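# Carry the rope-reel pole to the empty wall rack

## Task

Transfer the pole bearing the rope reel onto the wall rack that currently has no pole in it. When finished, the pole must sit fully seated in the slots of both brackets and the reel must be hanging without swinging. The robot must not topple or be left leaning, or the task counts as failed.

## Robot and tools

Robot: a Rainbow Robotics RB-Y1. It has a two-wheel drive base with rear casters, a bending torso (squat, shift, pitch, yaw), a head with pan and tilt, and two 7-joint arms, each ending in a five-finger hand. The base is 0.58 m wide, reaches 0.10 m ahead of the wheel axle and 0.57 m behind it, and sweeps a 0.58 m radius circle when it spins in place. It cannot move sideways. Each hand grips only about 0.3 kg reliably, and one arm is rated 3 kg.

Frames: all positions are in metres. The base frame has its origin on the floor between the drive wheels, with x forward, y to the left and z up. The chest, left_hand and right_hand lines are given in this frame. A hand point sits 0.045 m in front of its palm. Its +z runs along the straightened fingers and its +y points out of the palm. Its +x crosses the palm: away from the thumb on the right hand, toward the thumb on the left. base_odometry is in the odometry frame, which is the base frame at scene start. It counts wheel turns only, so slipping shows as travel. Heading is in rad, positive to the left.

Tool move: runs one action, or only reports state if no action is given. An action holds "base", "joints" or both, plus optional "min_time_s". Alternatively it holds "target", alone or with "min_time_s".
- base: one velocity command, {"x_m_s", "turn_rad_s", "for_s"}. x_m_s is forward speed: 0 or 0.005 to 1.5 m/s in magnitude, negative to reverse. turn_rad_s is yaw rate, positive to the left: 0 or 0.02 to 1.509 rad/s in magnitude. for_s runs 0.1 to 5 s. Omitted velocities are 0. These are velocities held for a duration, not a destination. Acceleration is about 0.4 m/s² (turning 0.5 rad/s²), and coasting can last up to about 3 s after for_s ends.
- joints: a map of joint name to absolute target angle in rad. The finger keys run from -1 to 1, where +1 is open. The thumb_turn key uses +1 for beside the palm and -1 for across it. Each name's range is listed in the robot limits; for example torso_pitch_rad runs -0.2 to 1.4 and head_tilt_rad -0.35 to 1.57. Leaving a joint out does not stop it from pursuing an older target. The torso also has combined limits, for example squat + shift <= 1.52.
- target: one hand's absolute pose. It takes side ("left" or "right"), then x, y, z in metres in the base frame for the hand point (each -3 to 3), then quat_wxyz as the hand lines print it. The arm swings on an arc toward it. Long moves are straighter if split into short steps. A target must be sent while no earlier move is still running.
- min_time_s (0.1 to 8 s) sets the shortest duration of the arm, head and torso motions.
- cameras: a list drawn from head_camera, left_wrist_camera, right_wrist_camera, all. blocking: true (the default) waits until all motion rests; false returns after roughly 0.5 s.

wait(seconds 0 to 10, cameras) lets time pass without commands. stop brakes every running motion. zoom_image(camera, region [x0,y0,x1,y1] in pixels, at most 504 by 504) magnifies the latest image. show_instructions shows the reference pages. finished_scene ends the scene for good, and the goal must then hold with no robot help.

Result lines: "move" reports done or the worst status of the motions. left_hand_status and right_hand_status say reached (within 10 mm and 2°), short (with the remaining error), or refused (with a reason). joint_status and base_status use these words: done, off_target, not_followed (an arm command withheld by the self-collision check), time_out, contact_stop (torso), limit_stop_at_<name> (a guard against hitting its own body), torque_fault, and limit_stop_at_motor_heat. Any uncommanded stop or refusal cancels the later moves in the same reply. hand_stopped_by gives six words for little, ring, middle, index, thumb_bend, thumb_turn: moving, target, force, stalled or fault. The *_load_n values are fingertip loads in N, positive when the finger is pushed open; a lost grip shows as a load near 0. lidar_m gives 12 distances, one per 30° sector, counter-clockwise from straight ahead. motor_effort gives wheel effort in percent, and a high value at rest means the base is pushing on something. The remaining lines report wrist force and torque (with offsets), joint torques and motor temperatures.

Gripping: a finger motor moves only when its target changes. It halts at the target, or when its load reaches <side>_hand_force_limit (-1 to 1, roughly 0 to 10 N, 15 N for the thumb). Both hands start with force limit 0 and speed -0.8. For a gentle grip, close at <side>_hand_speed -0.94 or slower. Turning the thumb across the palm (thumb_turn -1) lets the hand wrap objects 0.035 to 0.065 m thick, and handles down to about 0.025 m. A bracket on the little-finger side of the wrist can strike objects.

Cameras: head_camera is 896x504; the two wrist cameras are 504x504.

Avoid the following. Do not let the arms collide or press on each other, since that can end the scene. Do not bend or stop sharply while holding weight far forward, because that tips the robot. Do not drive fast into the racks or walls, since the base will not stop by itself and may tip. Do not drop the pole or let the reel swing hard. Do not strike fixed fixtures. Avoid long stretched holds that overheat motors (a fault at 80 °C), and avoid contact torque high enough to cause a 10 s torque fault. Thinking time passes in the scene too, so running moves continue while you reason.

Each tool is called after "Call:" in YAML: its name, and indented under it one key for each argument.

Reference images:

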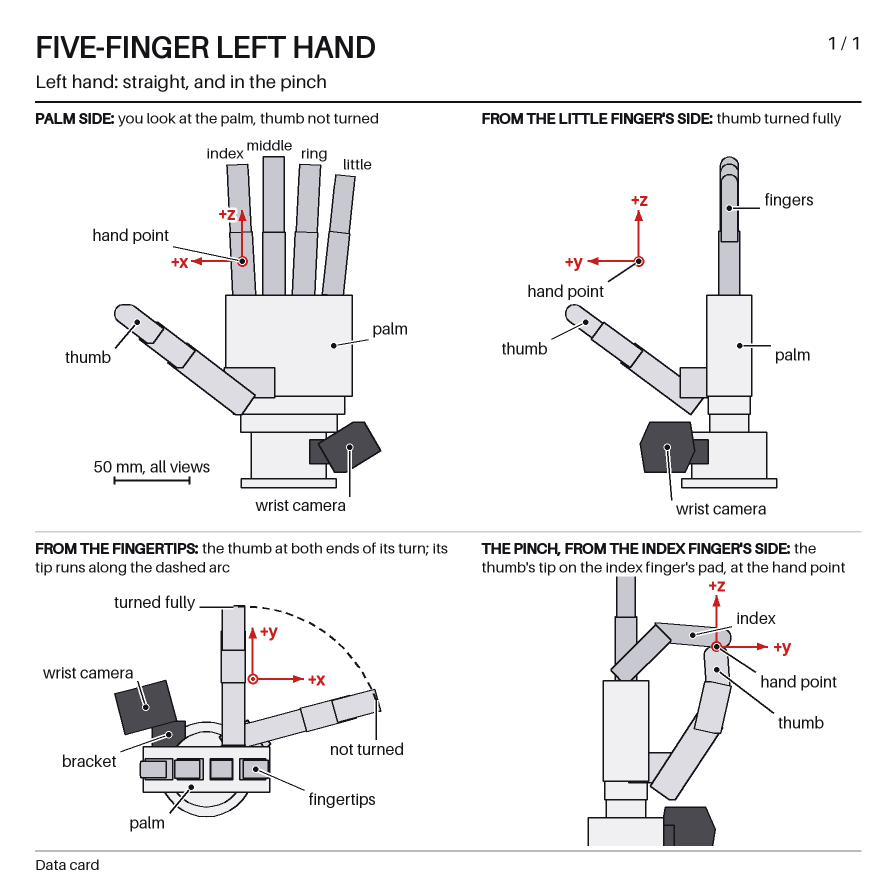

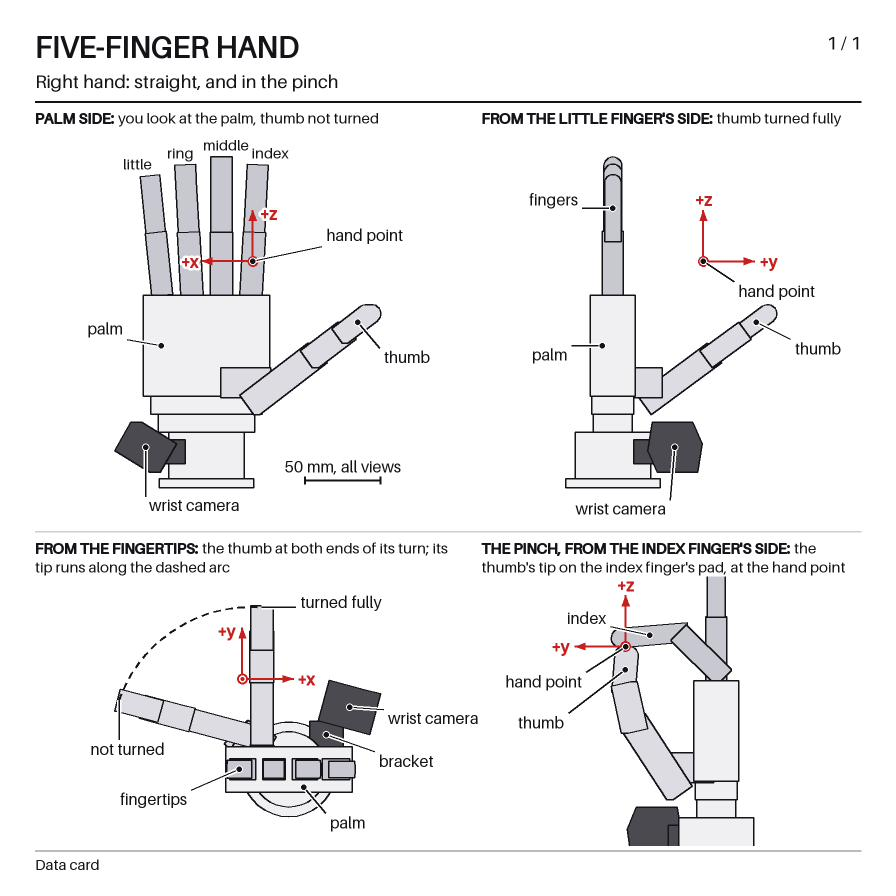

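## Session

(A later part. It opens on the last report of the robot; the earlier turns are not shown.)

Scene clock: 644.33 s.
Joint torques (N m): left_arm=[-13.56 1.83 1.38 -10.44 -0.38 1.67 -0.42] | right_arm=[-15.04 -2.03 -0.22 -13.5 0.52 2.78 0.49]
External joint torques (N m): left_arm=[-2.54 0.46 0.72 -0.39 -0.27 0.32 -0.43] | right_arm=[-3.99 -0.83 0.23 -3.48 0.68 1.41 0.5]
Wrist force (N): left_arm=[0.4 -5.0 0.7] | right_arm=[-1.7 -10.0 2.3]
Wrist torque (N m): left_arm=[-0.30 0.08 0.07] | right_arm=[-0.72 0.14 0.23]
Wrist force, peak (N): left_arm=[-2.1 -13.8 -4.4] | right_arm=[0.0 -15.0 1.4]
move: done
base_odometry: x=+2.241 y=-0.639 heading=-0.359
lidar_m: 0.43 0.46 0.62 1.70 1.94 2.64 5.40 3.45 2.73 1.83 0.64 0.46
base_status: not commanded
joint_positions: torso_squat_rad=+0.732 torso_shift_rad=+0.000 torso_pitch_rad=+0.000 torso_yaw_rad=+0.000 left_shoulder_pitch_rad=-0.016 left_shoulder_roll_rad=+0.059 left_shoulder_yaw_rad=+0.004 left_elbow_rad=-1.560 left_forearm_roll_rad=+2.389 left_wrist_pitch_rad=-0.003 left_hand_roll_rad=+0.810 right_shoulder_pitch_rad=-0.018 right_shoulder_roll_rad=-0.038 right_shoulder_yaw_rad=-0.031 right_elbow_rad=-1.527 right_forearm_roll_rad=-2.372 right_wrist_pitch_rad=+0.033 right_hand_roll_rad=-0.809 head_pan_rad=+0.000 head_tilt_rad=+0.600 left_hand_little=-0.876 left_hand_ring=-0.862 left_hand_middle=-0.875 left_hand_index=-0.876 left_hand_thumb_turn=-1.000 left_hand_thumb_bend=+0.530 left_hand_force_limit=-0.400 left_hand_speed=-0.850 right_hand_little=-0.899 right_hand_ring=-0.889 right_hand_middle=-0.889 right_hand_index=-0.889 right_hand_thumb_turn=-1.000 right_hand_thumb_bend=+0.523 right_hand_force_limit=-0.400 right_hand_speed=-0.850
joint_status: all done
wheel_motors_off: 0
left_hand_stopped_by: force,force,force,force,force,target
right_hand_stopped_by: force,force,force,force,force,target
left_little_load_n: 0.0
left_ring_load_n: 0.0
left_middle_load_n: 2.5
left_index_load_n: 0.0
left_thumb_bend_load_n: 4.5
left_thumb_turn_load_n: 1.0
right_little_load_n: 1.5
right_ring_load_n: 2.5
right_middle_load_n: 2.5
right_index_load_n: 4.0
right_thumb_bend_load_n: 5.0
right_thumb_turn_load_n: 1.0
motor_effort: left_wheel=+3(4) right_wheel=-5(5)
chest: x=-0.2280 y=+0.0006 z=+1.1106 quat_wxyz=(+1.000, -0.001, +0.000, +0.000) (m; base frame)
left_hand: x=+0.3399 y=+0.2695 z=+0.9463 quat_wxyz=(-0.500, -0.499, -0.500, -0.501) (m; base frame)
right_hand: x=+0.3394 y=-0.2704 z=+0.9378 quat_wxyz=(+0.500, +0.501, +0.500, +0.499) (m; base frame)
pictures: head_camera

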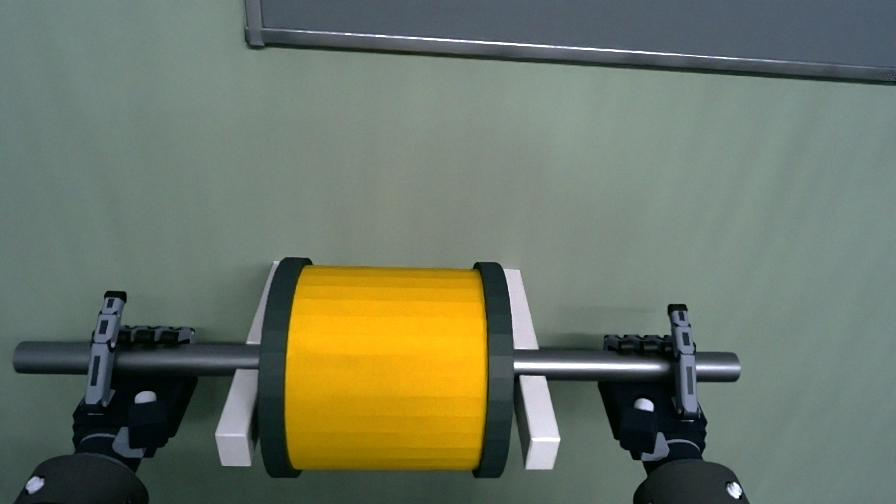

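Call:
move:
  joints: {"torso_squat_rad": 0.737}
  min_time_s: 0.6
  cameras: ["head_camera"]

Scene clock: 647.53 s.
Joint torques (N m): left_arm=[-10.86 1.73 1.33 -7.93 -0.34 1.02 -0.34] | right_arm=[-15.58 -0.98 -0.41 -12.78 0.76 2.39 1]
External joint torques (N m): left_arm=[0.17 0.36 0.67 2.12 -0.23 -0.33 -0.35] | right_arm=[-4.52 0.22 0.04 -2.75 0.92 1.02 1]
Wrist force (N): left_arm=[0.6 -0.2 0.1] | right_arm=[-2.3 -7.8 3.1]
Wrist torque (N m): left_arm=[-0.19 0.12 -0.08] | right_arm=[-0.68 -0.01 0.70]
Wrist force, peak (N): left_arm=[-0.5 -6.2 0.3] | right_arm=[-1.8 -10.9 3.3]
move: done
base_odometry: x=+2.241 y=-0.639 heading=-0.359
lidar_m: 0.43 0.46 0.62 1.71 1.95 2.65 5.39 3.46 2.75 1.84 0.64 0.46
base_status: not commanded
joint_positions: torso_squat_rad=+0.737 torso_shift_rad=+0.000 torso_pitch_rad=+0.000 torso_yaw_rad=+0.000 left_shoulder_pitch_rad=-0.016 left_shoulder_roll_rad=+0.059 left_shoulder_yaw_rad=+0.004 left_elbow_rad=-1.561 left_forearm_roll_rad=+2.389 left_wrist_pitch_rad=-0.003 left_hand_roll_rad=+0.810 right_shoulder_pitch_rad=-0.018 right_shoulder_roll_rad=-0.038 right_shoulder_yaw_rad=-0.031 right_elbow_rad=-1.528 right_forearm_roll_rad=-2.372 right_wrist_pitch_rad=+0.033 right_hand_roll_rad=-0.809 head_pan_rad=+0.000 head_tilt_rad=+0.600 left_hand_little=-0.876 left_hand_ring=-0.862 left_hand_middle=-0.875 left_hand_index=-0.876 left_hand_thumb_turn=-1.000 left_hand_thumb_bend=+0.530 left_hand_force_limit=-0.400 left_hand_speed=-0.850 right_hand_little=-0.898 right_hand_ring=-0.889 right_hand_middle=-0.889 right_hand_index=-0.889 right_hand_thumb_turn=-1.000 right_hand_thumb_bend=+0.523 right_hand_force_limit=-0.400 right_hand_speed=-0.850
joint_status: all done
wheel_motors_off: 0
left_hand_stopped_by: force,force,force,force,force,target
right_hand_stopped_by: force,force,force,force,force,target
left_little_load_n: 1.0
left_ring_load_n: 0.0
left_middle_load_n: 2.5
left_index_load_n: 1.0
left_thumb_bend_load_n: 4.5
left_thumb_turn_load_n: 1.0
right_little_load_n: 2.5
right_ring_load_n: 3.5
right_middle_load_n: 3.5
right_index_load_n: 4.0
right_thumb_bend_load_n: 5.0
right_thumb_turn_load_n: 1.5
motor_effort: left_wheel=+4(4) right_wheel=-5(5)
chest: x=-0.2281 y=+0.0006 z=+1.1083 quat_wxyz=(+1.000, -0.001, +0.000, +0.000) (m; base frame)
left_hand: x=+0.3399 y=+0.2694 z=+0.9448 quat_wxyz=(-0.501, -0.499, -0.500, -0.501) (m; base frame)
right_hand: x=+0.3394 y=-0.2704 z=+0.9358 quat_wxyz=(+0.500, +0.501, +0.500, +0.499) (m; base frame)
pictures: head_camera

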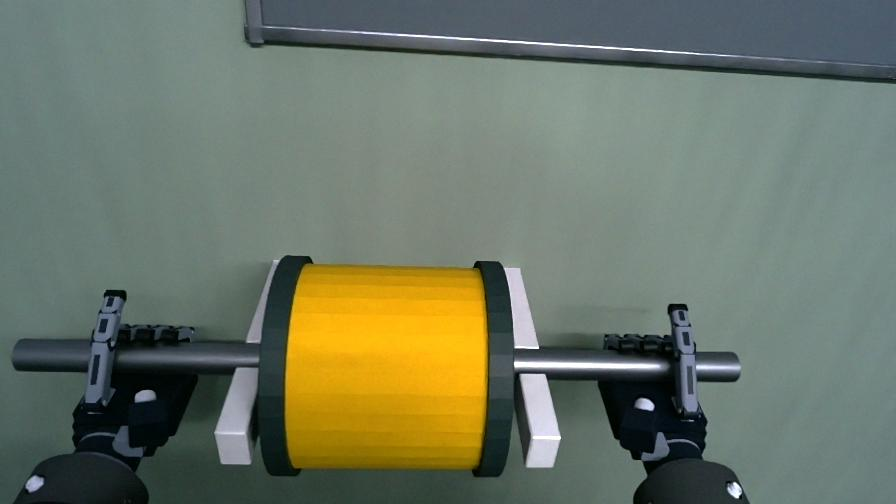

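Call:
move:
  joints: {"left_hand_thumb_bend": 1, "right_hand_thumb_bend": 1}

Call:
move:
  joints: {"left_hand_index": 0.8, "left_hand_middle": 0.8, "left_hand_ring": 0.8, "left_hand_little": 0.8, "right_hand_index": 0.8, "right_hand_middle": 0.8, "right_hand_ring": 0.8, "right_hand_little": 0.8}
  cameras: ["head_camera", "left_wrist_camera", "right_wrist_camera"]

Scene clock: 660.53 s.
Joint torques (N m): left_arm=[-10.43 1.59 1.09 -8.04 -0.23 1.03 -0.38] | right_arm=[-15.09 -1.62 -0.52 -12.32 0.63 2.69 0.83]
External joint torques (N m): left_arm=[0.6 0.22 0.42 2.01 -0.12 -0.32 -0.39] | right_arm=[-4.03 -0.42 -0.07 -2.29 0.78 1.32 0.84]
Wrist force (N): left_arm=[0.7 0.0 1.4] | right_arm=[-2.4 -7.3 3.4]
Wrist torque (N m): left_arm=[-0.17 0.17 -0.13] | right_arm=[-0.62 0.04 0.64]
Wrist force, peak (N): left_arm=[1.8 0.1 1.4] | right_arm=[-3.3 -8.5 3.4]
move: done
base_odometry: x=+2.241 y=-0.639 heading=-0.359
lidar_m: 0.44 0.45 0.63 1.71 1.95 2.65 5.39 3.45 2.74 1.82 0.64 0.46
base_status: not commanded
joint_positions: torso_squat_rad=+0.737 torso_shift_rad=+0.000 torso_pitch_rad=+0.000 torso_yaw_rad=+0.000 left_shoulder_pitch_rad=-0.017 left_shoulder_roll_rad=+0.059 left_shoulder_yaw_rad=+0.004 left_elbow_rad=-1.561 left_forearm_roll_rad=+2.389 left_wrist_pitch_rad=-0.003 left_hand_roll_rad=+0.810 right_shoulder_pitch_rad=-0.018 right_shoulder_roll_rad=-0.038 right_shoulder_yaw_rad=-0.031 right_elbow_rad=-1.528 right_forearm_roll_rad=-2.372 right_wrist_pitch_rad=+0.033 right_hand_roll_rad=-0.809 head_pan_rad=+0.000 head_tilt_rad=+0.600 left_hand_little=-0.876 left_hand_ring=-0.862 left_hand_middle=-0.875 left_hand_index=-0.876 left_hand_thumb_turn=-1.000 left_hand_thumb_bend=+1.000 left_hand_force_limit=-0.400 left_hand_speed=-0.850 right_hand_little=-0.898 right_hand_ring=-0.889 right_hand_middle=-0.889 right_hand_index=-0.889 right_hand_thumb_turn=-1.000 right_hand_thumb_bend=+1.000 right_hand_force_limit=-0.400 right_hand_speed=-0.850
joint_status: all done
wheel_motors_off: 0
left_hand_stopped_by: force,force,force,force,target,target
right_hand_stopped_by: force,force,force,force,target,target
left_little_load_n: 1.0
left_ring_load_n: 0.0
left_middle_load_n: 1.0
left_index_load_n: 0.5
left_thumb_bend_load_n: 0.0
left_thumb_turn_load_n: 0.0
right_little_load_n: 2.5
right_ring_load_n: 3.5
right_middle_load_n: 3.0
right_index_load_n: 4.0
right_thumb_bend_load_n: 0.0
right_thumb_turn_load_n: 0.0
motor_effort: left_wheel=+4(4) right_wheel=-5(5)
chest: x=-0.2281 y=+0.0006 z=+1.1083 quat_wxyz=(+1.000, -0.001, +0.000, +0.000) (m; base frame)
left_hand: x=+0.3399 y=+0.2694 z=+0.9448 quat_wxyz=(-0.501, -0.499, -0.499, -0.501) (m; base frame)
right_hand: x=+0.3394 y=-0.2704 z=+0.9357 quat_wxyz=(+0.500, +0.501, +0.500, +0.499) (m; base frame)
pictures: none

Scene clock: 665.10 s.
Joint torques (N m): left_arm=[-11.26 1.24 1.38 -9.45 -0.31 1.11 -0.34] | right_arm=[-15.34 -1.25 -0.81 -13.37 0.48 2.51 0.4]
External joint torques (N m): left_arm=[-0.22 -0.13 0.71 0.61 -0.2 -0.25 -0.35] | right_arm=[-4.27 -0.05 -0.36 -3.33 0.64 1.13 0.41]
Wrist force (N): left_arm=[-0.3 -5.4 0.3] | right_arm=[-1.2 -11.5 3.1]
Wrist torque (N m): left_arm=[-0.36 0.18 -0.01] | right_arm=[-0.85 0.00 -0.28]
Wrist force, peak (N): left_arm=[-0.2 -6.2 0.6] | right_arm=[-2.1 -12.3 2.9]
move: done
base_odometry: x=+2.241 y=-0.639 heading=-0.359
lidar_m: 0.43 0.46 0.62 1.71 1.94 2.65 5.40 3.44 2.73 1.82 0.63 0.45
base_status: not commanded
joint_positions: torso_squat_rad=+0.737 torso_shift_rad=+0.000 torso_pitch_rad=+0.000 torso_yaw_rad=+0.000 left_shoulder_pitch_rad=-0.016 left_shoulder_roll_rad=+0.059 left_shoulder_yaw_rad=+0.004 left_elbow_rad=-1.560 left_forearm_roll_rad=+2.389 left_wrist_pitch_rad=-0.003 left_hand_roll_rad=+0.810 right_shoulder_pitch_rad=-0.018 right_shoulder_roll_rad=-0.038 right_shoulder_yaw_rad=-0.031 right_elbow_rad=-1.528 right_forearm_roll_rad=-2.372 right_wrist_pitch_rad=+0.033 right_hand_roll_rad=-0.809 head_pan_rad=+0.000 head_tilt_rad=+0.600 left_hand_little=+0.800 left_hand_ring=+0.800 left_hand_middle=+0.800 left_hand_index=+0.800 left_hand_thumb_turn=-1.000 left_hand_thumb_bend=+1.000 left_hand_force_limit=-0.400 left_hand_speed=-0.850 right_hand_little=+0.800 right_hand_ring=+0.800 right_hand_middle=+0.800 right_hand_index=+0.800 right_hand_thumb_turn=-1.000 right_hand_thumb_bend=+1.000 right_hand_force_limit=-0.400 right_hand_speed=-0.850
joint_status: all done
wheel_motors_off: 0
left_hand_stopped_by: target,target,target,target,target,target
right_hand_stopped_by: target,target,target,target,target,target
left_little_load_n: 0.0
left_ring_load_n: 0.0
left_middle_load_n: 0.0
left_index_load_n: 0.0
left_thumb_bend_load_n: 0.0
left_thumb_turn_load_n: 0.0
right_little_load_n: 0.0
right_ring_load_n: 0.0
right_middle_load_n: 0.0
right_index_load_n: 0.0
right_thumb_bend_load_n: 0.0
right_thumb_turn_load_n: 0.0
motor_effort: left_wheel=+3(5) right_wheel=-5(6)
chest: x=-0.2280 y=+0.0006 z=+1.1083 quat_wxyz=(+1.000, -0.001, +0.000, +0.000) (m; base frame)
left_hand: x=+0.3400 y=+0.2694 z=+0.9444 quat_wxyz=(-0.500, -0.499, -0.500, -0.501) (m; base frame)
right_hand: x=+0.3394 y=-0.2704 z=+0.9355 quat_wxyz=(+0.500, +0.501, +0.500, +0.499) (m; base frame)
pictures: head_camera, left_wrist_camera, right_wrist_camera

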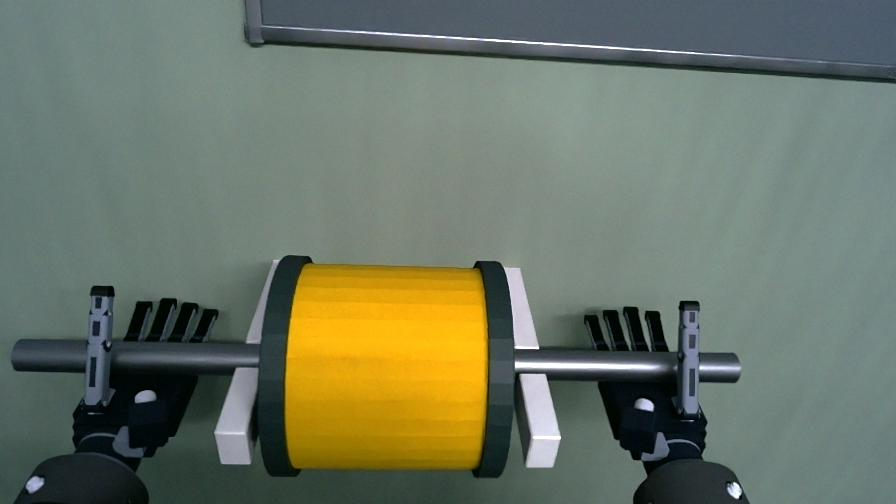

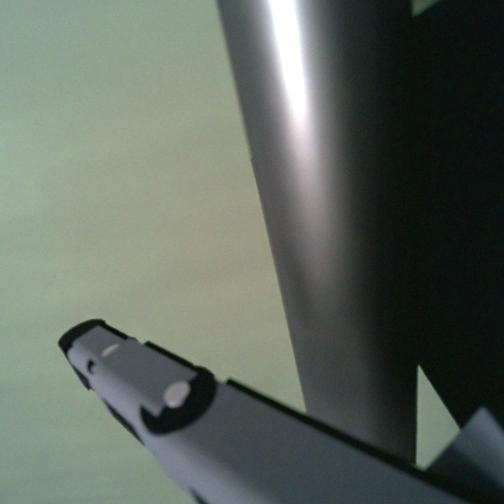

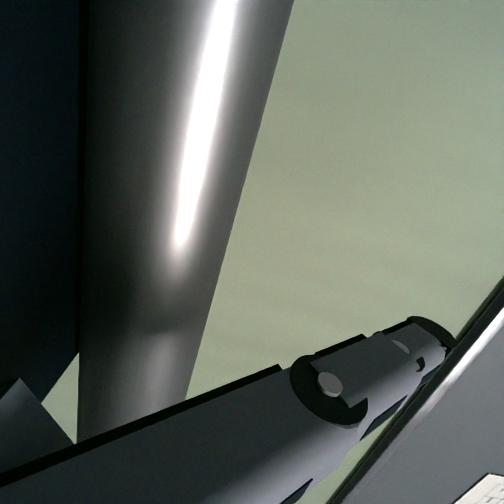

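Call:
move:
  joints: {"torso_squat_rad": 0.744}
  min_time_s: 0.6

Call:
move:
  joints: {"torso_squat_rad": 0.75}
  min_time_s: 0.6
  cameras: ["head_camera", "left_wrist_camera", "right_wrist_camera"]

Call:
zoom_image:
  camera: "head_camera"
  region: [490, 290, 570, 470]

Call:
zoom_image:
  camera: "head_camera"
  region: [200, 290, 280, 470]

Scene clock: 669.07 s.
Joint torques (N m): left_arm=[-11.28 1.51 1.15 -9.46 -0.21 1.09 -0.27] | right_arm=[-14.21 -1.33 -0.79 -11.74 0.44 2.37 0.24]
External joint torques (N m): left_arm=[-0.24 0.14 0.48 0.61 -0.1 -0.27 -0.28] | right_arm=[-3.14 -0.13 -0.34 -1.7 0.59 0.99 0.24]
Wrist force (N): left_arm=[-0.4 -5.2 0.6] | right_arm=[-1.5 -6.2 3.1]
Wrist torque (N m): left_arm=[-0.32 0.20 -0.03] | right_arm=[-0.60 0.04 -0.30]
Wrist force, peak (N): left_arm=[-0.2 -6.5 0.1] | right_arm=[-1.8 -12.2 3.6]
move: done
base_odometry: x=+2.241 y=-0.639 heading=-0.359
lidar_m: 0.43 0.46 0.63 1.71 1.94 2.64 5.40 3.43 2.74 1.84 0.64 0.46
base_status: not commanded
joint_positions: torso_squat_rad=+0.744 torso_shift_rad=+0.000 torso_pitch_rad=+0.000 torso_yaw_rad=+0.000 left_shoulder_pitch_rad=-0.016 left_shoulder_roll_rad=+0.059 left_shoulder_yaw_rad=+0.004 left_elbow_rad=-1.560 left_forearm_roll_rad=+2.389 left_wrist_pitch_rad=-0.003 left_hand_roll_rad=+0.810 right_shoulder_pitch_rad=-0.018 right_shoulder_roll_rad=-0.038 right_shoulder_yaw_rad=-0.031 right_elbow_rad=-1.528 right_forearm_roll_rad=-2.372 right_wrist_pitch_rad=+0.034 right_hand_roll_rad=-0.809 head_pan_rad=+0.000 head_tilt_rad=+0.600 left_hand_little=+0.800 left_hand_ring=+0.800 left_hand_middle=+0.800 left_hand_index=+0.800 left_hand_thumb_turn=-1.000 left_hand_thumb_bend=+1.000 left_hand_force_limit=-0.400 left_hand_speed=-0.850 right_hand_little=+0.800 right_hand_ring=+0.800 right_hand_middle=+0.800 right_hand_index=+0.800 right_hand_thumb_turn=-1.000 right_hand_thumb_bend=+1.000 right_hand_force_limit=-0.400 right_hand_speed=-0.850
joint_status: all done
wheel_motors_off: 0
left_hand_stopped_by: target,target,target,target,target,target
right_hand_stopped_by: target,target,target,target,target,target
left_little_load_n: 0.0
left_ring_load_n: 0.0
left_middle_load_n: 0.0
left_index_load_n: 0.0
left_thumb_bend_load_n: 0.0
left_thumb_turn_load_n: 0.0
right_little_load_n: 0.0
right_ring_load_n: 0.0
right_middle_load_n: 0.0
right_index_load_n: 0.0
right_thumb_bend_load_n: 0.0
right_thumb_turn_load_n: 0.0
motor_effort: left_wheel=+3(4) right_wheel=-5(5)
chest: x=-0.2281 y=+0.0006 z=+1.1050 quat_wxyz=(+1.000, -0.001, +0.000, +0.000) (m; base frame)
left_hand: x=+0.3399 y=+0.2694 z=+0.9411 quat_wxyz=(-0.500, -0.499, -0.500, -0.501) (m; base frame)
right_hand: x=+0.3394 y=-0.2703 z=+0.9326 quat_wxyz=(+0.500, +0.501, +0.500, +0.499) (m; base frame)
pictures: none

Scene clock: 669.97 s.
Joint torques (N m): left_arm=[-11.29 1.63 1.42 -9.64 -0.33 1.06 -0.33] | right_arm=[-14.16 -1.74 -0.25 -11.77 0.24 1.92 0.27]
External joint torques (N m): left_arm=[-0.25 0.26 0.75 0.43 -0.22 -0.3 -0.34] | right_arm=[-3.07 -0.54 0.2 -1.73 0.39 0.54 0.28]
Wrist force (N): left_arm=[-0.1 -5.5 0.7] | right_arm=[-1.6 -5.3 2.9]
Wrist torque (N m): left_arm=[-0.42 0.15 0.06] | right_arm=[-0.57 0.10 -0.33]
Wrist force, peak (N): left_arm=[-0.6 -5.9 0.1] | right_arm=[-1.3 -6.7 2.3]
move: done
base_odometry: x=+2.241 y=-0.639 heading=-0.359
lidar_m: 0.43 0.45 0.62 1.70 1.94 2.64 5.39 3.46 2.75 1.81 0.64 0.46
base_status: not commanded
joint_positions: torso_squat_rad=+0.750 torso_shift_rad=+0.000 torso_pitch_rad=+0.000 torso_yaw_rad=+0.000 left_shoulder_pitch_rad=-0.016 left_shoulder_roll_rad=+0.059 left_shoulder_yaw_rad=+0.004 left_elbow_rad=-1.560 left_forearm_roll_rad=+2.389 left_wrist_pitch_rad=-0.003 left_hand_roll_rad=+0.810 right_shoulder_pitch_rad=-0.018 right_shoulder_roll_rad=-0.038 right_shoulder_yaw_rad=-0.031 right_elbow_rad=-1.528 right_forearm_roll_rad=-2.372 right_wrist_pitch_rad=+0.034 right_hand_roll_rad=-0.809 head_pan_rad=+0.000 head_tilt_rad=+0.600 left_hand_little=+0.800 left_hand_ring=+0.800 left_hand_middle=+0.800 left_hand_index=+0.800 left_hand_thumb_turn=-1.000 left_hand_thumb_bend=+1.000 left_hand_force_limit=-0.400 left_hand_speed=-0.850 right_hand_little=+0.800 right_hand_ring=+0.800 right_hand_middle=+0.800 right_hand_index=+0.800 right_hand_thumb_turn=-1.000 right_hand_thumb_bend=+1.000 right_hand_force_limit=-0.400 right_hand_speed=-0.850
joint_status: all done
wheel_motors_off: 0
left_hand_stopped_by: target,target,target,target,target,target
right_hand_stopped_by: target,target,target,target,target,target
left_little_load_n: 0.0
left_ring_load_n: 0.0
left_middle_load_n: 0.0
left_index_load_n: 0.0
left_thumb_bend_load_n: 0.0
left_thumb_turn_load_n: 0.0
right_little_load_n: 0.0
right_ring_load_n: 0.0
right_middle_load_n: 0.5
right_index_load_n: 0.0
right_thumb_bend_load_n: 0.0
right_thumb_turn_load_n: 0.0
motor_effort: left_wheel=+4(4) right_wheel=-5(5)
chest: x=-0.2281 y=+0.0006 z=+1.1021 quat_wxyz=(+1.000, -0.001, +0.000, +0.000) (m; base frame)
left_hand: x=+0.3399 y=+0.2694 z=+0.9383 quat_wxyz=(-0.500, -0.499, -0.500, -0.501) (m; base frame)
right_hand: x=+0.3395 y=-0.2703 z=+0.9300 quat_wxyz=(+0.500, +0.501, +0.500, +0.499) (m; base frame)
pictures: head_camera, left_wrist_camera, right_wrist_camera

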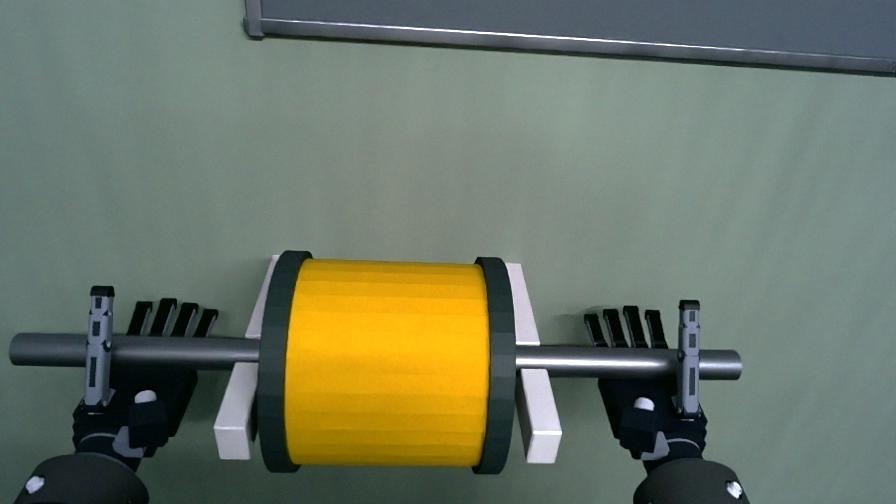

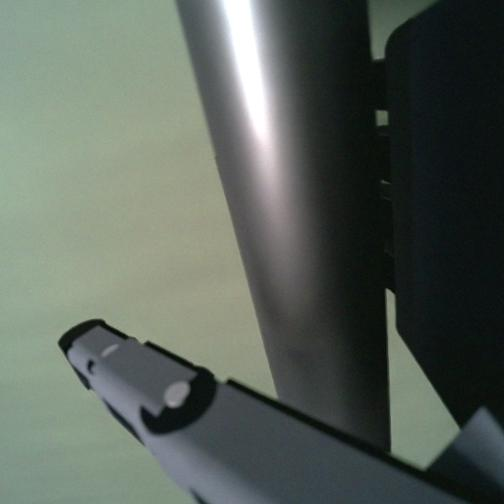

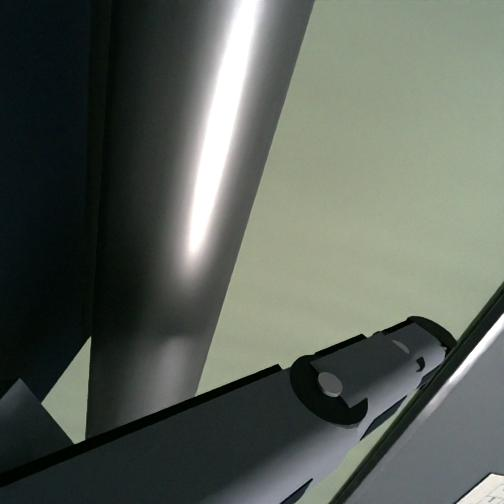

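Scaled by 2.800 from the camera's 896x504 image, which has a finer 1280x720 frame.

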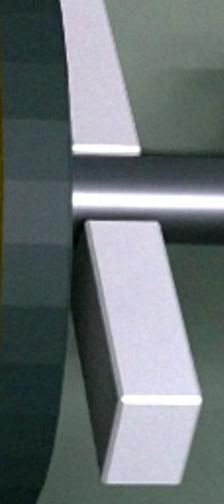

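Scaled by 2.800 from the camera's 896x504 image, which has a finer 1280x720 frame.

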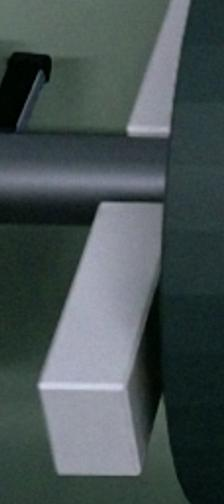

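Call:
move:
  joints: {"torso_squat_rad": 0.757}
  min_time_s: 0.6

Call:
move:
  base: {"x_m_s": -0.05, "for_s": 0.8}
  cameras: ["head_camera", "left_wrist_camera", "right_wrist_camera"]

Scene clock: 675.70 s.
Joint torques (N m): left_arm=[-11.37 1.27 1.39 -9.48 -0.3 1 -0.39] | right_arm=[-13.41 -2.25 0.12 -11.3 0.17 1.92 0.03]
External joint torques (N m): left_arm=[-0.32 -0.1 0.72 0.59 -0.2 -0.37 -0.4] | right_arm=[-2.33 -1.05 0.57 -1.26 0.32 0.54 0.04]
Wrist force (N): left_arm=[-0.4 -5.0 0.3] | right_arm=[-0.7 -5.5 2.6]
Wrist torque (N m): left_arm=[-0.31 0.21 0.06] | right_arm=[-0.56 -0.03 -0.30]
Wrist force, peak (N): left_arm=[-0.8 -6.1 0.9] | right_arm=[-1.6 -6.1 3.7]
move: done
base_odometry: x=+2.241 y=-0.639 heading=-0.359
lidar_m: 0.43 0.46 0.63 1.73 1.94 2.64 5.39 3.44 2.74 1.83 0.65 0.46
base_status: not commanded
joint_positions: torso_squat_rad=+0.757 torso_shift_rad=+0.000 torso_pitch_rad=+0.000 torso_yaw_rad=+0.000 left_shoulder_pitch_rad=-0.016 left_shoulder_roll_rad=+0.059 left_shoulder_yaw_rad=+0.004 left_elbow_rad=-1.560 left_forearm_roll_rad=+2.389 left_wrist_pitch_rad=-0.003 left_hand_roll_rad=+0.810 right_shoulder_pitch_rad=-0.018 right_shoulder_roll_rad=-0.038 right_shoulder_yaw_rad=-0.031 right_elbow_rad=-1.528 right_forearm_roll_rad=-2.372 right_wrist_pitch_rad=+0.034 right_hand_roll_rad=-0.809 head_pan_rad=+0.000 head_tilt_rad=+0.600 left_hand_little=+0.800 left_hand_ring=+0.800 left_hand_middle=+0.800 left_hand_index=+0.800 left_hand_thumb_turn=-1.000 left_hand_thumb_bend=+1.000 left_hand_force_limit=-0.400 left_hand_speed=-0.850 right_hand_little=+0.800 right_hand_ring=+0.800 right_hand_middle=+0.800 right_hand_index=+0.800 right_hand_thumb_turn=-1.000 right_hand_thumb_bend=+1.000 right_hand_force_limit=-0.400 right_hand_speed=-0.850
joint_status: all done
wheel_motors_off: 0
left_hand_stopped_by: target,target,target,target,target,target
right_hand_stopped_by: target,target,target,target,target,target
left_little_load_n: 0.5
left_ring_load_n: 0.0
left_middle_load_n: 0.0
left_index_load_n: 0.0
left_thumb_bend_load_n: 0.0
left_thumb_turn_load_n: 0.0
right_little_load_n: 0.0
right_ring_load_n: 0.0
right_middle_load_n: 0.0
right_index_load_n: 0.0
right_thumb_bend_load_n: 0.0
right_thumb_turn_load_n: 0.0
motor_effort: left_wheel=+4(4) right_wheel=-5(6)
chest: x=-0.2281 y=+0.0006 z=+1.0988 quat_wxyz=(+1.000, -0.001, +0.000, +0.000) (m; base frame)
left_hand: x=+0.3399 y=+0.2694 z=+0.9350 quat_wxyz=(-0.500, -0.499, -0.500, -0.501) (m; base frame)
right_hand: x=+0.3395 y=-0.2703 z=+0.9266 quat_wxyz=(+0.500, +0.501, +0.500, +0.499) (m; base frame)
pictures: none

Scene clock: 677.73 s.
Joint torques (N m): left_arm=[-12.25 1.57 1.22 -9.55 -0.25 1.04 -0.37] | right_arm=[-13.27 -1.41 -0.38 -11.18 0.19 1.74 0.22]
External joint torques (N m): left_arm=[-1.21 0.2 0.56 0.52 -0.14 -0.32 -0.37] | right_arm=[-2.19 -0.21 0.07 -1.14 0.35 0.36 0.23]
Wrist force (N): left_arm=[0.3 -5.1 0.7] | right_arm=[-1.6 -5.5 3.0]
Wrist torque (N m): left_arm=[-0.29 0.06 0.10] | right_arm=[-0.59 0.06 -0.30]
Wrist force, peak (N): left_arm=[0.0 -5.9 0.3] | right_arm=[-1.7 -6.0 3.6]
move: done
base_odometry: x=+2.204 y=-0.625 heading=-0.360
lidar_m: 0.47 0.50 0.68 1.87 1.94 2.63 5.35 3.44 2.73 1.98 0.70 0.50
base_status: done (sent for 0.8 of 0.8 s)
joint_positions: torso_squat_rad=+0.757 torso_shift_rad=+0.000 torso_pitch_rad=+0.000 torso_yaw_rad=+0.000 left_shoulder_pitch_rad=-0.016 left_shoulder_roll_rad=+0.059 left_shoulder_yaw_rad=+0.004 left_elbow_rad=-1.560 left_forearm_roll_rad=+2.389 left_wrist_pitch_rad=-0.003 left_hand_roll_rad=+0.810 right_shoulder_pitch_rad=-0.018 right_shoulder_roll_rad=-0.038 right_shoulder_yaw_rad=-0.031 right_elbow_rad=-1.528 right_forearm_roll_rad=-2.372 right_wrist_pitch_rad=+0.034 right_hand_roll_rad=-0.809 head_pan_rad=+0.000 head_tilt_rad=+0.600 left_hand_little=+0.800 left_hand_ring=+0.800 left_hand_middle=+0.800 left_hand_index=+0.800 left_hand_thumb_turn=-1.000 left_hand_thumb_bend=+1.000 left_hand_force_limit=-0.400 left_hand_speed=-0.850 right_hand_little=+0.800 right_hand_ring=+0.800 right_hand_middle=+0.800 right_hand_index=+0.800 right_hand_thumb_turn=-1.000 right_hand_thumb_bend=+1.000 right_hand_force_limit=-0.400 right_hand_speed=-0.850
joint_status: not commanded
wheel_motors_off: 0
left_hand_stopped_by: target,target,target,target,target,target
right_hand_stopped_by: target,target,target,target,target,target
left_little_load_n: 0.0
left_ring_load_n: 0.0
left_middle_load_n: 0.0
left_index_load_n: 0.0
left_thumb_bend_load_n: 0.0
left_thumb_turn_load_n: 0.0
right_little_load_n: 0.0
right_ring_load_n: 0.0
right_middle_load_n: 0.0
right_index_load_n: 0.0
right_thumb_bend_load_n: 0.0
right_thumb_turn_load_n: 0.0
motor_effort: left_wheel=-4(14) right_wheel=+4(21)
chest: x=-0.2280 y=+0.0006 z=+1.0988 quat_wxyz=(+1.000, -0.001, +0.000, +0.000) (m; base frame)
left_hand: x=+0.3399 y=+0.2695 z=+0.9347 quat_wxyz=(-0.500, -0.499, -0.500, -0.501) (m; base frame)
right_hand: x=+0.3396 y=-0.2702 z=+0.9267 quat_wxyz=(+0.500, +0.501, +0.500, +0.499) (m; base frame)
pictures: head_camera, left_wrist_camera, right_wrist_camera

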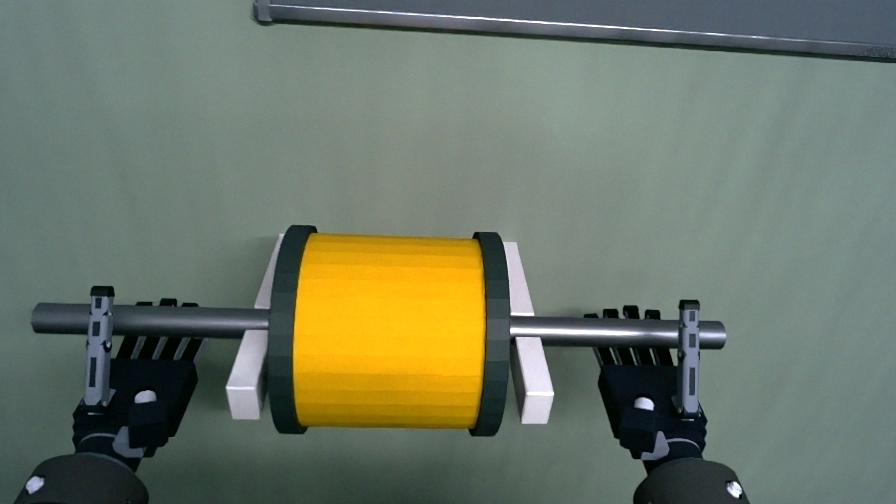

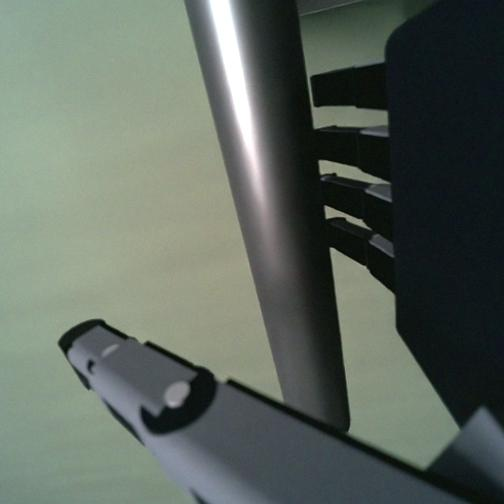

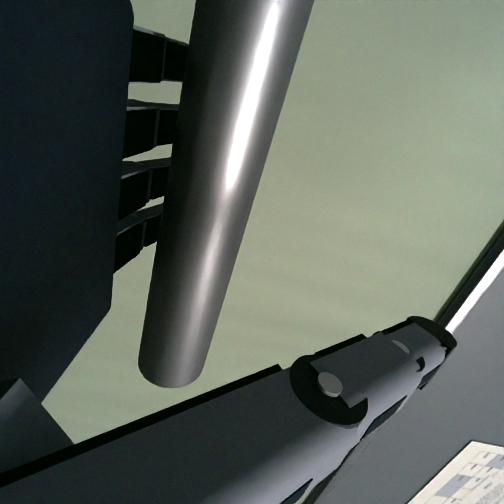

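Call:
move:
  base: {"x_m_s": -0.05, "for_s": 0.25}

Call:
move:
  joints: {"torso_squat_rad": 0.95}
  min_time_s: 1.5
  cameras: ["head_camera"]

Call:
zoom_image:
  camera: "head_camera"
  region: [180, 120, 580, 344]

Scene clock: 682.70 s.
Joint torques (N m): left_arm=[-12.27 1.44 1.59 -9.82 -0.24 1.03 -0.32] | right_arm=[-12.76 -1.59 -0.45 -11.06 0.16 1.86 0.2]
External joint torques (N m): left_arm=[-1.23 0.07 0.93 0.25 -0.13 -0.33 -0.33] | right_arm=[-1.67 -0.39 0 -1.01 0.32 0.48 0.2]
Wrist force (N): left_arm=[-0.3 -5.4 -0.1] | right_arm=[-1.7 -4.9 2.8]
Wrist torque (N m): left_arm=[-0.27 0.16 0.08] | right_arm=[-0.47 0.10 -0.28]
Wrist force, peak (N): left_arm=[0.3 -6.0 0.5] | right_arm=[-1.8 -6.6 3.1]
move: done
base_odometry: x=+2.191 y=-0.621 heading=-0.361
lidar_m: 0.48 0.51 0.69 1.87 1.94 2.63 5.34 3.40 2.46 2.03 0.72 0.51
base_status: done (sent for 0.27 of 0.27 s)
joint_positions: torso_squat_rad=+0.757 torso_shift_rad=+0.000 torso_pitch_rad=+0.000 torso_yaw_rad=+0.000 left_shoulder_pitch_rad=-0.016 left_shoulder_roll_rad=+0.059 left_shoulder_yaw_rad=+0.004 left_elbow_rad=-1.560 left_forearm_roll_rad=+2.389 left_wrist_pitch_rad=-0.003 left_hand_roll_rad=+0.810 right_shoulder_pitch_rad=-0.018 right_shoulder_roll_rad=-0.038 right_shoulder_yaw_rad=-0.031 right_elbow_rad=-1.528 right_forearm_roll_rad=-2.372 right_wrist_pitch_rad=+0.034 right_hand_roll_rad=-0.809 head_pan_rad=+0.000 head_tilt_rad=+0.600 left_hand_little=+0.800 left_hand_ring=+0.800 left_hand_middle=+0.800 left_hand_index=+0.800 left_hand_thumb_turn=-1.000 left_hand_thumb_bend=+1.000 left_hand_force_limit=-0.400 left_hand_speed=-0.850 right_hand_little=+0.800 right_hand_ring=+0.800 right_hand_middle=+0.800 right_hand_index=+0.800 right_hand_thumb_turn=-1.000 right_hand_thumb_bend=+1.000 right_hand_force_limit=-0.400 right_hand_speed=-0.850
joint_status: not commanded
wheel_motors_off: 0
left_hand_stopped_by: target,target,target,target,target,target
right_hand_stopped_by: target,target,target,target,target,target
left_little_load_n: 0.0
left_ring_load_n: 0.0
left_middle_load_n: 0.0
left_index_load_n: 0.0
left_thumb_bend_load_n: 0.0
left_thumb_turn_load_n: 0.0
right_little_load_n: 0.0
right_ring_load_n: 0.0
right_middle_load_n: 0.5
right_index_load_n: 0.0
right_thumb_bend_load_n: -0.5
right_thumb_turn_load_n: 0.0
motor_effort: left_wheel=-6(20) right_wheel=+6(18)
chest: x=-0.2280 y=+0.0006 z=+1.0988 quat_wxyz=(+1.000, -0.001, +0.000, +0.000) (m; base frame)
left_hand: x=+0.3399 y=+0.2695 z=+0.9347 quat_wxyz=(-0.500, -0.499, -0.500, -0.501) (m; base frame)
right_hand: x=+0.3396 y=-0.2702 z=+0.9267 quat_wxyz=(+0.500, +0.501, +0.500, +0.499) (m; base frame)
pictures: none

Scene clock: 684.50 s.
Joint torques (N m): left_arm=[-12.33 1.36 1.26 -9.74 -0.28 1.12 -0.26] | right_arm=[-12.67 -1.31 -0.96 -10.68 0.4 1.89 0.07]
External joint torques (N m): left_arm=[-1.29 -0.01 0.59 0.33 -0.17 -0.24 -0.27] | right_arm=[-1.58 -0.11 -0.51 -0.64 0.56 0.5 0.08]
Wrist force (N): left_arm=[-0.2 -5.4 1.4] | right_arm=[-0.6 -5.0 3.3]
Wrist torque (N m): left_arm=[-0.39 0.18 -0.01] | right_arm=[-0.58 -0.15 -0.28]
Wrist force, peak (N): left_arm=[-0.6 -5.9 0.9] | right_arm=[-1.0 -6.0 3.5]
move: done
base_odometry: x=+2.191 y=-0.621 heading=-0.361
lidar_m: 0.49 0.51 0.69 1.87 1.94 2.63 5.34 3.41 2.45 2.01 0.72 0.52
base_status: not commanded
joint_positions: torso_squat_rad=+0.950 torso_shift_rad=+0.000 torso_pitch_rad=+0.000 torso_yaw_rad=+0.000 left_shoulder_pitch_rad=-0.016 left_shoulder_roll_rad=+0.059 left_shoulder_yaw_rad=+0.004 left_elbow_rad=-1.560 left_forearm_roll_rad=+2.389 left_wrist_pitch_rad=-0.003 left_hand_roll_rad=+0.810 right_shoulder_pitch_rad=-0.018 right_shoulder_roll_rad=-0.038 right_shoulder_yaw_rad=-0.031 right_elbow_rad=-1.528 right_forearm_roll_rad=-2.372 right_wrist_pitch_rad=+0.034 right_hand_roll_rad=-0.809 head_pan_rad=+0.000 head_tilt_rad=+0.600 left_hand_little=+0.800 left_hand_ring=+0.800 left_hand_middle=+0.800 left_hand_index=+0.800 left_hand_thumb_turn=-1.000 left_hand_thumb_bend=+1.000 left_hand_force_limit=-0.400 left_hand_speed=-0.850 right_hand_little=+0.800 right_hand_ring=+0.800 right_hand_middle=+0.800 right_hand_index=+0.800 right_hand_thumb_turn=-1.000 right_hand_thumb_bend=+1.000 right_hand_force_limit=-0.400 right_hand_speed=-0.850
joint_status: all done
wheel_motors_off: 0
left_hand_stopped_by: target,target,target,target,target,target
right_hand_stopped_by: target,target,target,target,target,target
left_little_load_n: 0.0
left_ring_load_n: 0.0
left_middle_load_n: 0.0
left_index_load_n: 0.0
left_thumb_bend_load_n: 0.0
left_thumb_turn_load_n: 0.0
right_little_load_n: 0.0
right_ring_load_n: 0.0
right_middle_load_n: 0.5
right_index_load_n: 0.0
right_thumb_bend_load_n: 0.0
right_thumb_turn_load_n: 0.0
motor_effort: left_wheel=-5(7) right_wheel=+6(7)
chest: x=-0.2281 y=+0.0005 z=+0.9971 quat_wxyz=(+1.000, -0.001, +0.000, +0.000) (m; base frame)
left_hand: x=+0.3399 y=+0.2694 z=+0.8331 quat_wxyz=(-0.500, -0.499, -0.500, -0.501) (m; base frame)
right_hand: x=+0.3395 y=-0.2702 z=+0.8252 quat_wxyz=(+0.500, +0.501, +0.500, +0.499) (m; base frame)
pictures: head_camera

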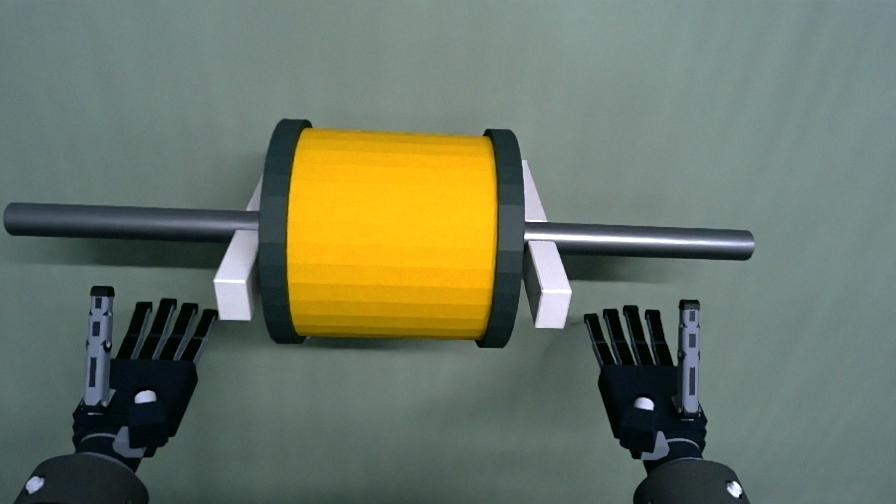

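Scaled by 1.260 from the camera's 896x504 image, which has a finer 1280x720 frame.

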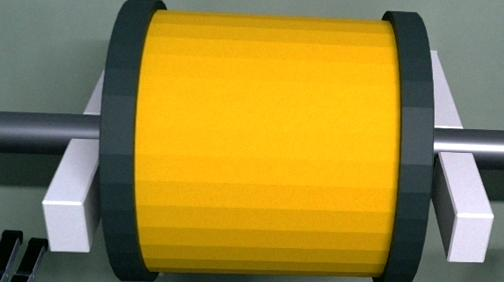

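Call:
move:
  base: {"x_m_s": -0.25, "for_s": 1.9}
  joints: {"head_tilt_rad": 0.15}
  cameras: ["head_camera"]

Call:
zoom_image:
  camera: "head_camera"
  region: [200, 160, 600, 384]

Scene clock: 691.17 s.
Joint torques (N m): left_arm=[-12.6 1.65 1.47 -9.72 -0.24 1.13 -0.35] | right_arm=[-12.51 -1.46 -0.66 -11.09 0.41 1.84 -0.07]
External joint torques (N m): left_arm=[-1.56 0.28 0.8 0.35 -0.13 -0.23 -0.36] | right_arm=[-1.43 -0.26 -0.21 -1.05 0.57 0.46 -0.06]
Wrist force (N): left_arm=[0.0 -5.4 0.8] | right_arm=[-1.1 -4.8 3.7]
Wrist torque (N m): left_arm=[-0.33 0.14 0.06] | right_arm=[-0.54 0.01 -0.29]
Wrist force, peak (N): left_arm=[0.2 -6.1 0.7] | right_arm=[-1.7 -6.1 4.1]
move: done
base_odometry: x=+1.747 y=-0.453 heading=-0.360
lidar_m: 0.96 1.00 1.36 1.87 1.95 2.63 4.86 3.32 2.27 2.57 1.38 1.00
base_status: done (sent for 1.9 of 1.9 s)
joint_positions: torso_squat_rad=+0.950 torso_shift_rad=+0.000 torso_pitch_rad=+0.000 torso_yaw_rad=+0.000 left_shoulder_pitch_rad=-0.016 left_shoulder_roll_rad=+0.059 left_shoulder_yaw_rad=+0.004 left_elbow_rad=-1.560 left_forearm_roll_rad=+2.389 left_wrist_pitch_rad=-0.003 left_hand_roll_rad=+0.810 right_shoulder_pitch_rad=-0.018 right_shoulder_roll_rad=-0.038 right_shoulder_yaw_rad=-0.031 right_elbow_rad=-1.528 right_forearm_roll_rad=-2.372 right_wrist_pitch_rad=+0.034 right_hand_roll_rad=-0.809 head_pan_rad=+0.000 head_tilt_rad=+0.150 left_hand_little=+0.800 left_hand_ring=+0.800 left_hand_middle=+0.800 left_hand_index=+0.800 left_hand_thumb_turn=-1.000 left_hand_thumb_bend=+1.000 left_hand_force_limit=-0.400 left_hand_speed=-0.850 right_hand_little=+0.800 right_hand_ring=+0.800 right_hand_middle=+0.800 right_hand_index=+0.800 right_hand_thumb_turn=-1.000 right_hand_thumb_bend=+1.000 right_hand_force_limit=-0.400 right_hand_speed=-0.850
joint_status: all done
wheel_motors_off: 0
left_hand_stopped_by: target,target,target,target,target,target
right_hand_stopped_by: target,target,target,target,target,target
left_little_load_n: 0.0
left_ring_load_n: 0.0
left_middle_load_n: 0.0
left_index_load_n: 0.0
left_thumb_bend_load_n: 0.0
left_thumb_turn_load_n: 0.0
right_little_load_n: 0.0
right_ring_load_n: 0.0
right_middle_load_n: 0.0
right_index_load_n: 0.0
right_thumb_bend_load_n: 0.0
right_thumb_turn_load_n: 0.0
motor_effort: left_wheel=+8(27) right_wheel=-8(19)
chest: x=-0.2280 y=+0.0005 z=+0.9971 quat_wxyz=(+1.000, -0.001, +0.000, +0.000) (m; base frame)
left_hand: x=+0.3399 y=+0.2694 z=+0.8330 quat_wxyz=(-0.500, -0.499, -0.500, -0.501) (m; base frame)
right_hand: x=+0.3396 y=-0.2702 z=+0.8251 quat_wxyz=(+0.500, +0.501, +0.500, +0.499) (m; base frame)
pictures: head_camera

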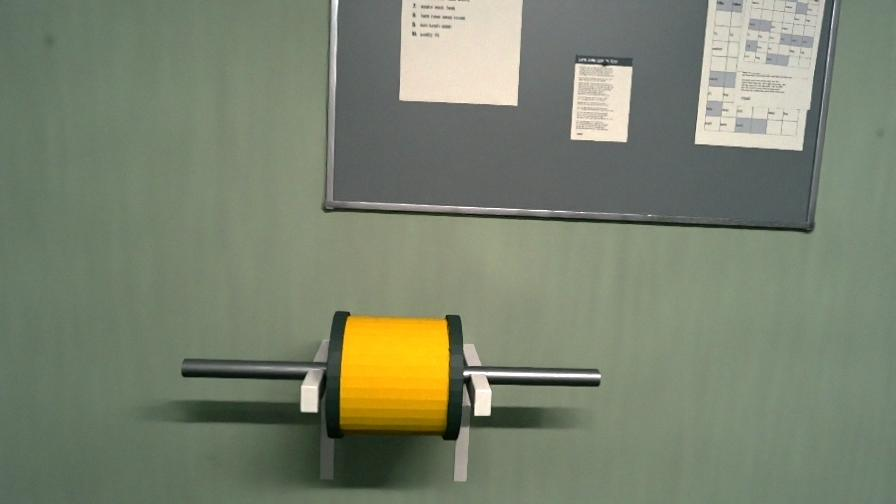

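Scaled by 1.260 from the camera's 896x504 image, which has a finer 1280x720 frame.

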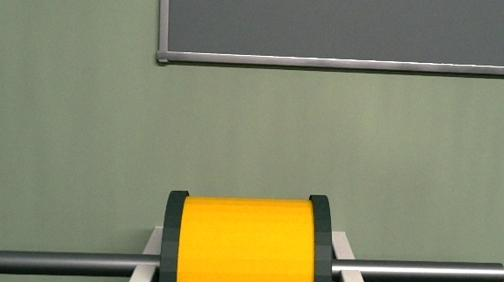

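Call:
zoom_image:
  camera: "head_camera"
  region: [280, 300, 520, 490]

Call:
wait:
  seconds: 2
  cameras: ["head_camera"]

Call:
zoom_image:
  camera: "head_camera"
  region: [450, 320, 530, 430]

Call:
zoom_image:
  camera: "head_camera"
  region: [280, 320, 360, 430]

Scaled by 2.100 from the camera's 896x504 image, which has a finer 1280x720 frame.

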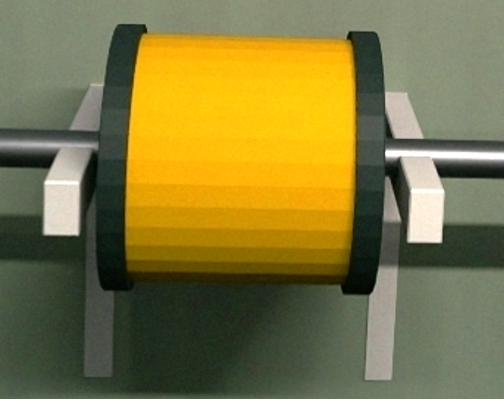

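Scene clock: 696.33 s.
Joint torques (N m): left_arm=[-12.5 1.53 1.42 -9.74 -0.3 1.05 -0.36] | right_arm=[-11.71 -1.27 -0.82 -10.56 0.08 1.81 -0.02]
External joint torques (N m): left_arm=[-1.46 0.16 0.75 0.33 -0.19 -0.31 -0.37] | right_arm=[-0.63 -0.08 -0.37 -0.52 0.24 0.43 -0.01]
Wrist force (N): left_arm=[-0.7 -5.4 0.1] | right_arm=[-1.7 -5.5 3.2]
Wrist torque (N m): left_arm=[-0.28 0.21 0.04] | right_arm=[-0.62 0.11 -0.35]
Wrist force, peak (N): left_arm=[0.0 -6.0 0.9] | right_arm=[-1.9 -6.2 3.7]
base_odometry: x=+1.747 y=-0.453 heading=-0.360
lidar_m: 0.96 1.00 1.36 1.86 1.95 2.63 4.87 3.32 2.27 2.57 1.40 1.00
base_status: done (sent for 1.9 of 1.9 s)
joint_positions: torso_squat_rad=+0.950 torso_shift_rad=+0.000 torso_pitch_rad=+0.000 torso_yaw_rad=+0.000 left_shoulder_pitch_rad=-0.016 left_shoulder_roll_rad=+0.059 left_shoulder_yaw_rad=+0.004 left_elbow_rad=-1.560 left_forearm_roll_rad=+2.389 left_wrist_pitch_rad=-0.003 left_hand_roll_rad=+0.810 right_shoulder_pitch_rad=-0.018 right_shoulder_roll_rad=-0.038 right_shoulder_yaw_rad=-0.031 right_elbow_rad=-1.528 right_forearm_roll_rad=-2.372 right_wrist_pitch_rad=+0.034 right_hand_roll_rad=-0.809 head_pan_rad=+0.000 head_tilt_rad=+0.150 left_hand_little=+0.800 left_hand_ring=+0.800 left_hand_middle=+0.800 left_hand_index=+0.800 left_hand_thumb_turn=-1.000 left_hand_thumb_bend=+1.000 left_hand_force_limit=-0.400 left_hand_speed=-0.850 right_hand_little=+0.800 right_hand_ring=+0.800 right_hand_middle=+0.800 right_hand_index=+0.800 right_hand_thumb_turn=-1.000 right_hand_thumb_bend=+1.000 right_hand_force_limit=-0.400 right_hand_speed=-0.850
joint_status: all done
wheel_motors_off: 0
left_hand_stopped_by: target,target,target,target,target,target
right_hand_stopped_by: target,target,target,target,target,target
left_little_load_n: 0.0
left_ring_load_n: 0.0
left_middle_load_n: 0.0
left_index_load_n: 0.0
left_thumb_bend_load_n: 0.0
left_thumb_turn_load_n: 0.0
right_little_load_n: 0.0
right_ring_load_n: 0.0
right_middle_load_n: 0.0
right_index_load_n: 0.0
right_thumb_bend_load_n: 0.0
right_thumb_turn_load_n: 0.0
motor_effort: left_wheel=+7(27) right_wheel=-9(19)
chest: x=-0.2280 y=+0.0005 z=+0.9971 quat_wxyz=(+1.000, -0.001, +0.000, +0.000) (m; base frame)
left_hand: x=+0.3399 y=+0.2694 z=+0.8330 quat_wxyz=(-0.500, -0.499, -0.500, -0.501) (m; base frame)
right_hand: x=+0.3396 y=-0.2702 z=+0.8251 quat_wxyz=(+0.500, +0.501, +0.500, +0.499) (m; base frame)
wait: 2.00 s; at rest from the start
pictures: head_camera

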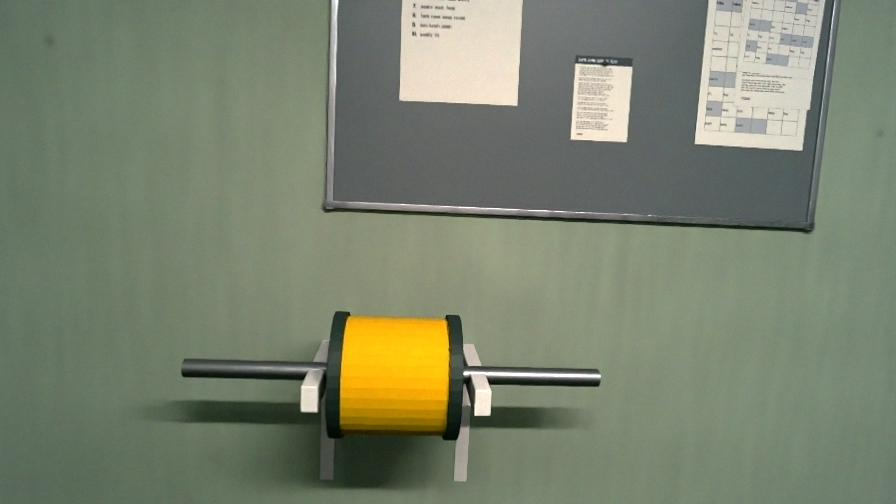

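Scaled by 4.582 from the camera's 896x504 image, which has a finer 1280x720 frame.

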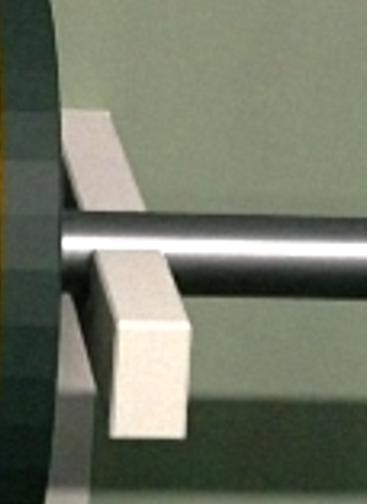

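Scaled by 4.582 from the camera's 896x504 image, which has a finer 1280x720 frame.

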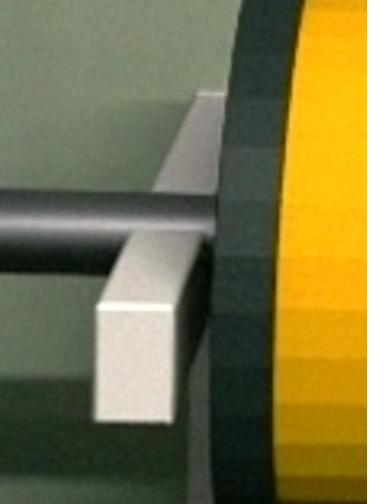

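Call:
finished_scene:

The scene is finished: the task was done.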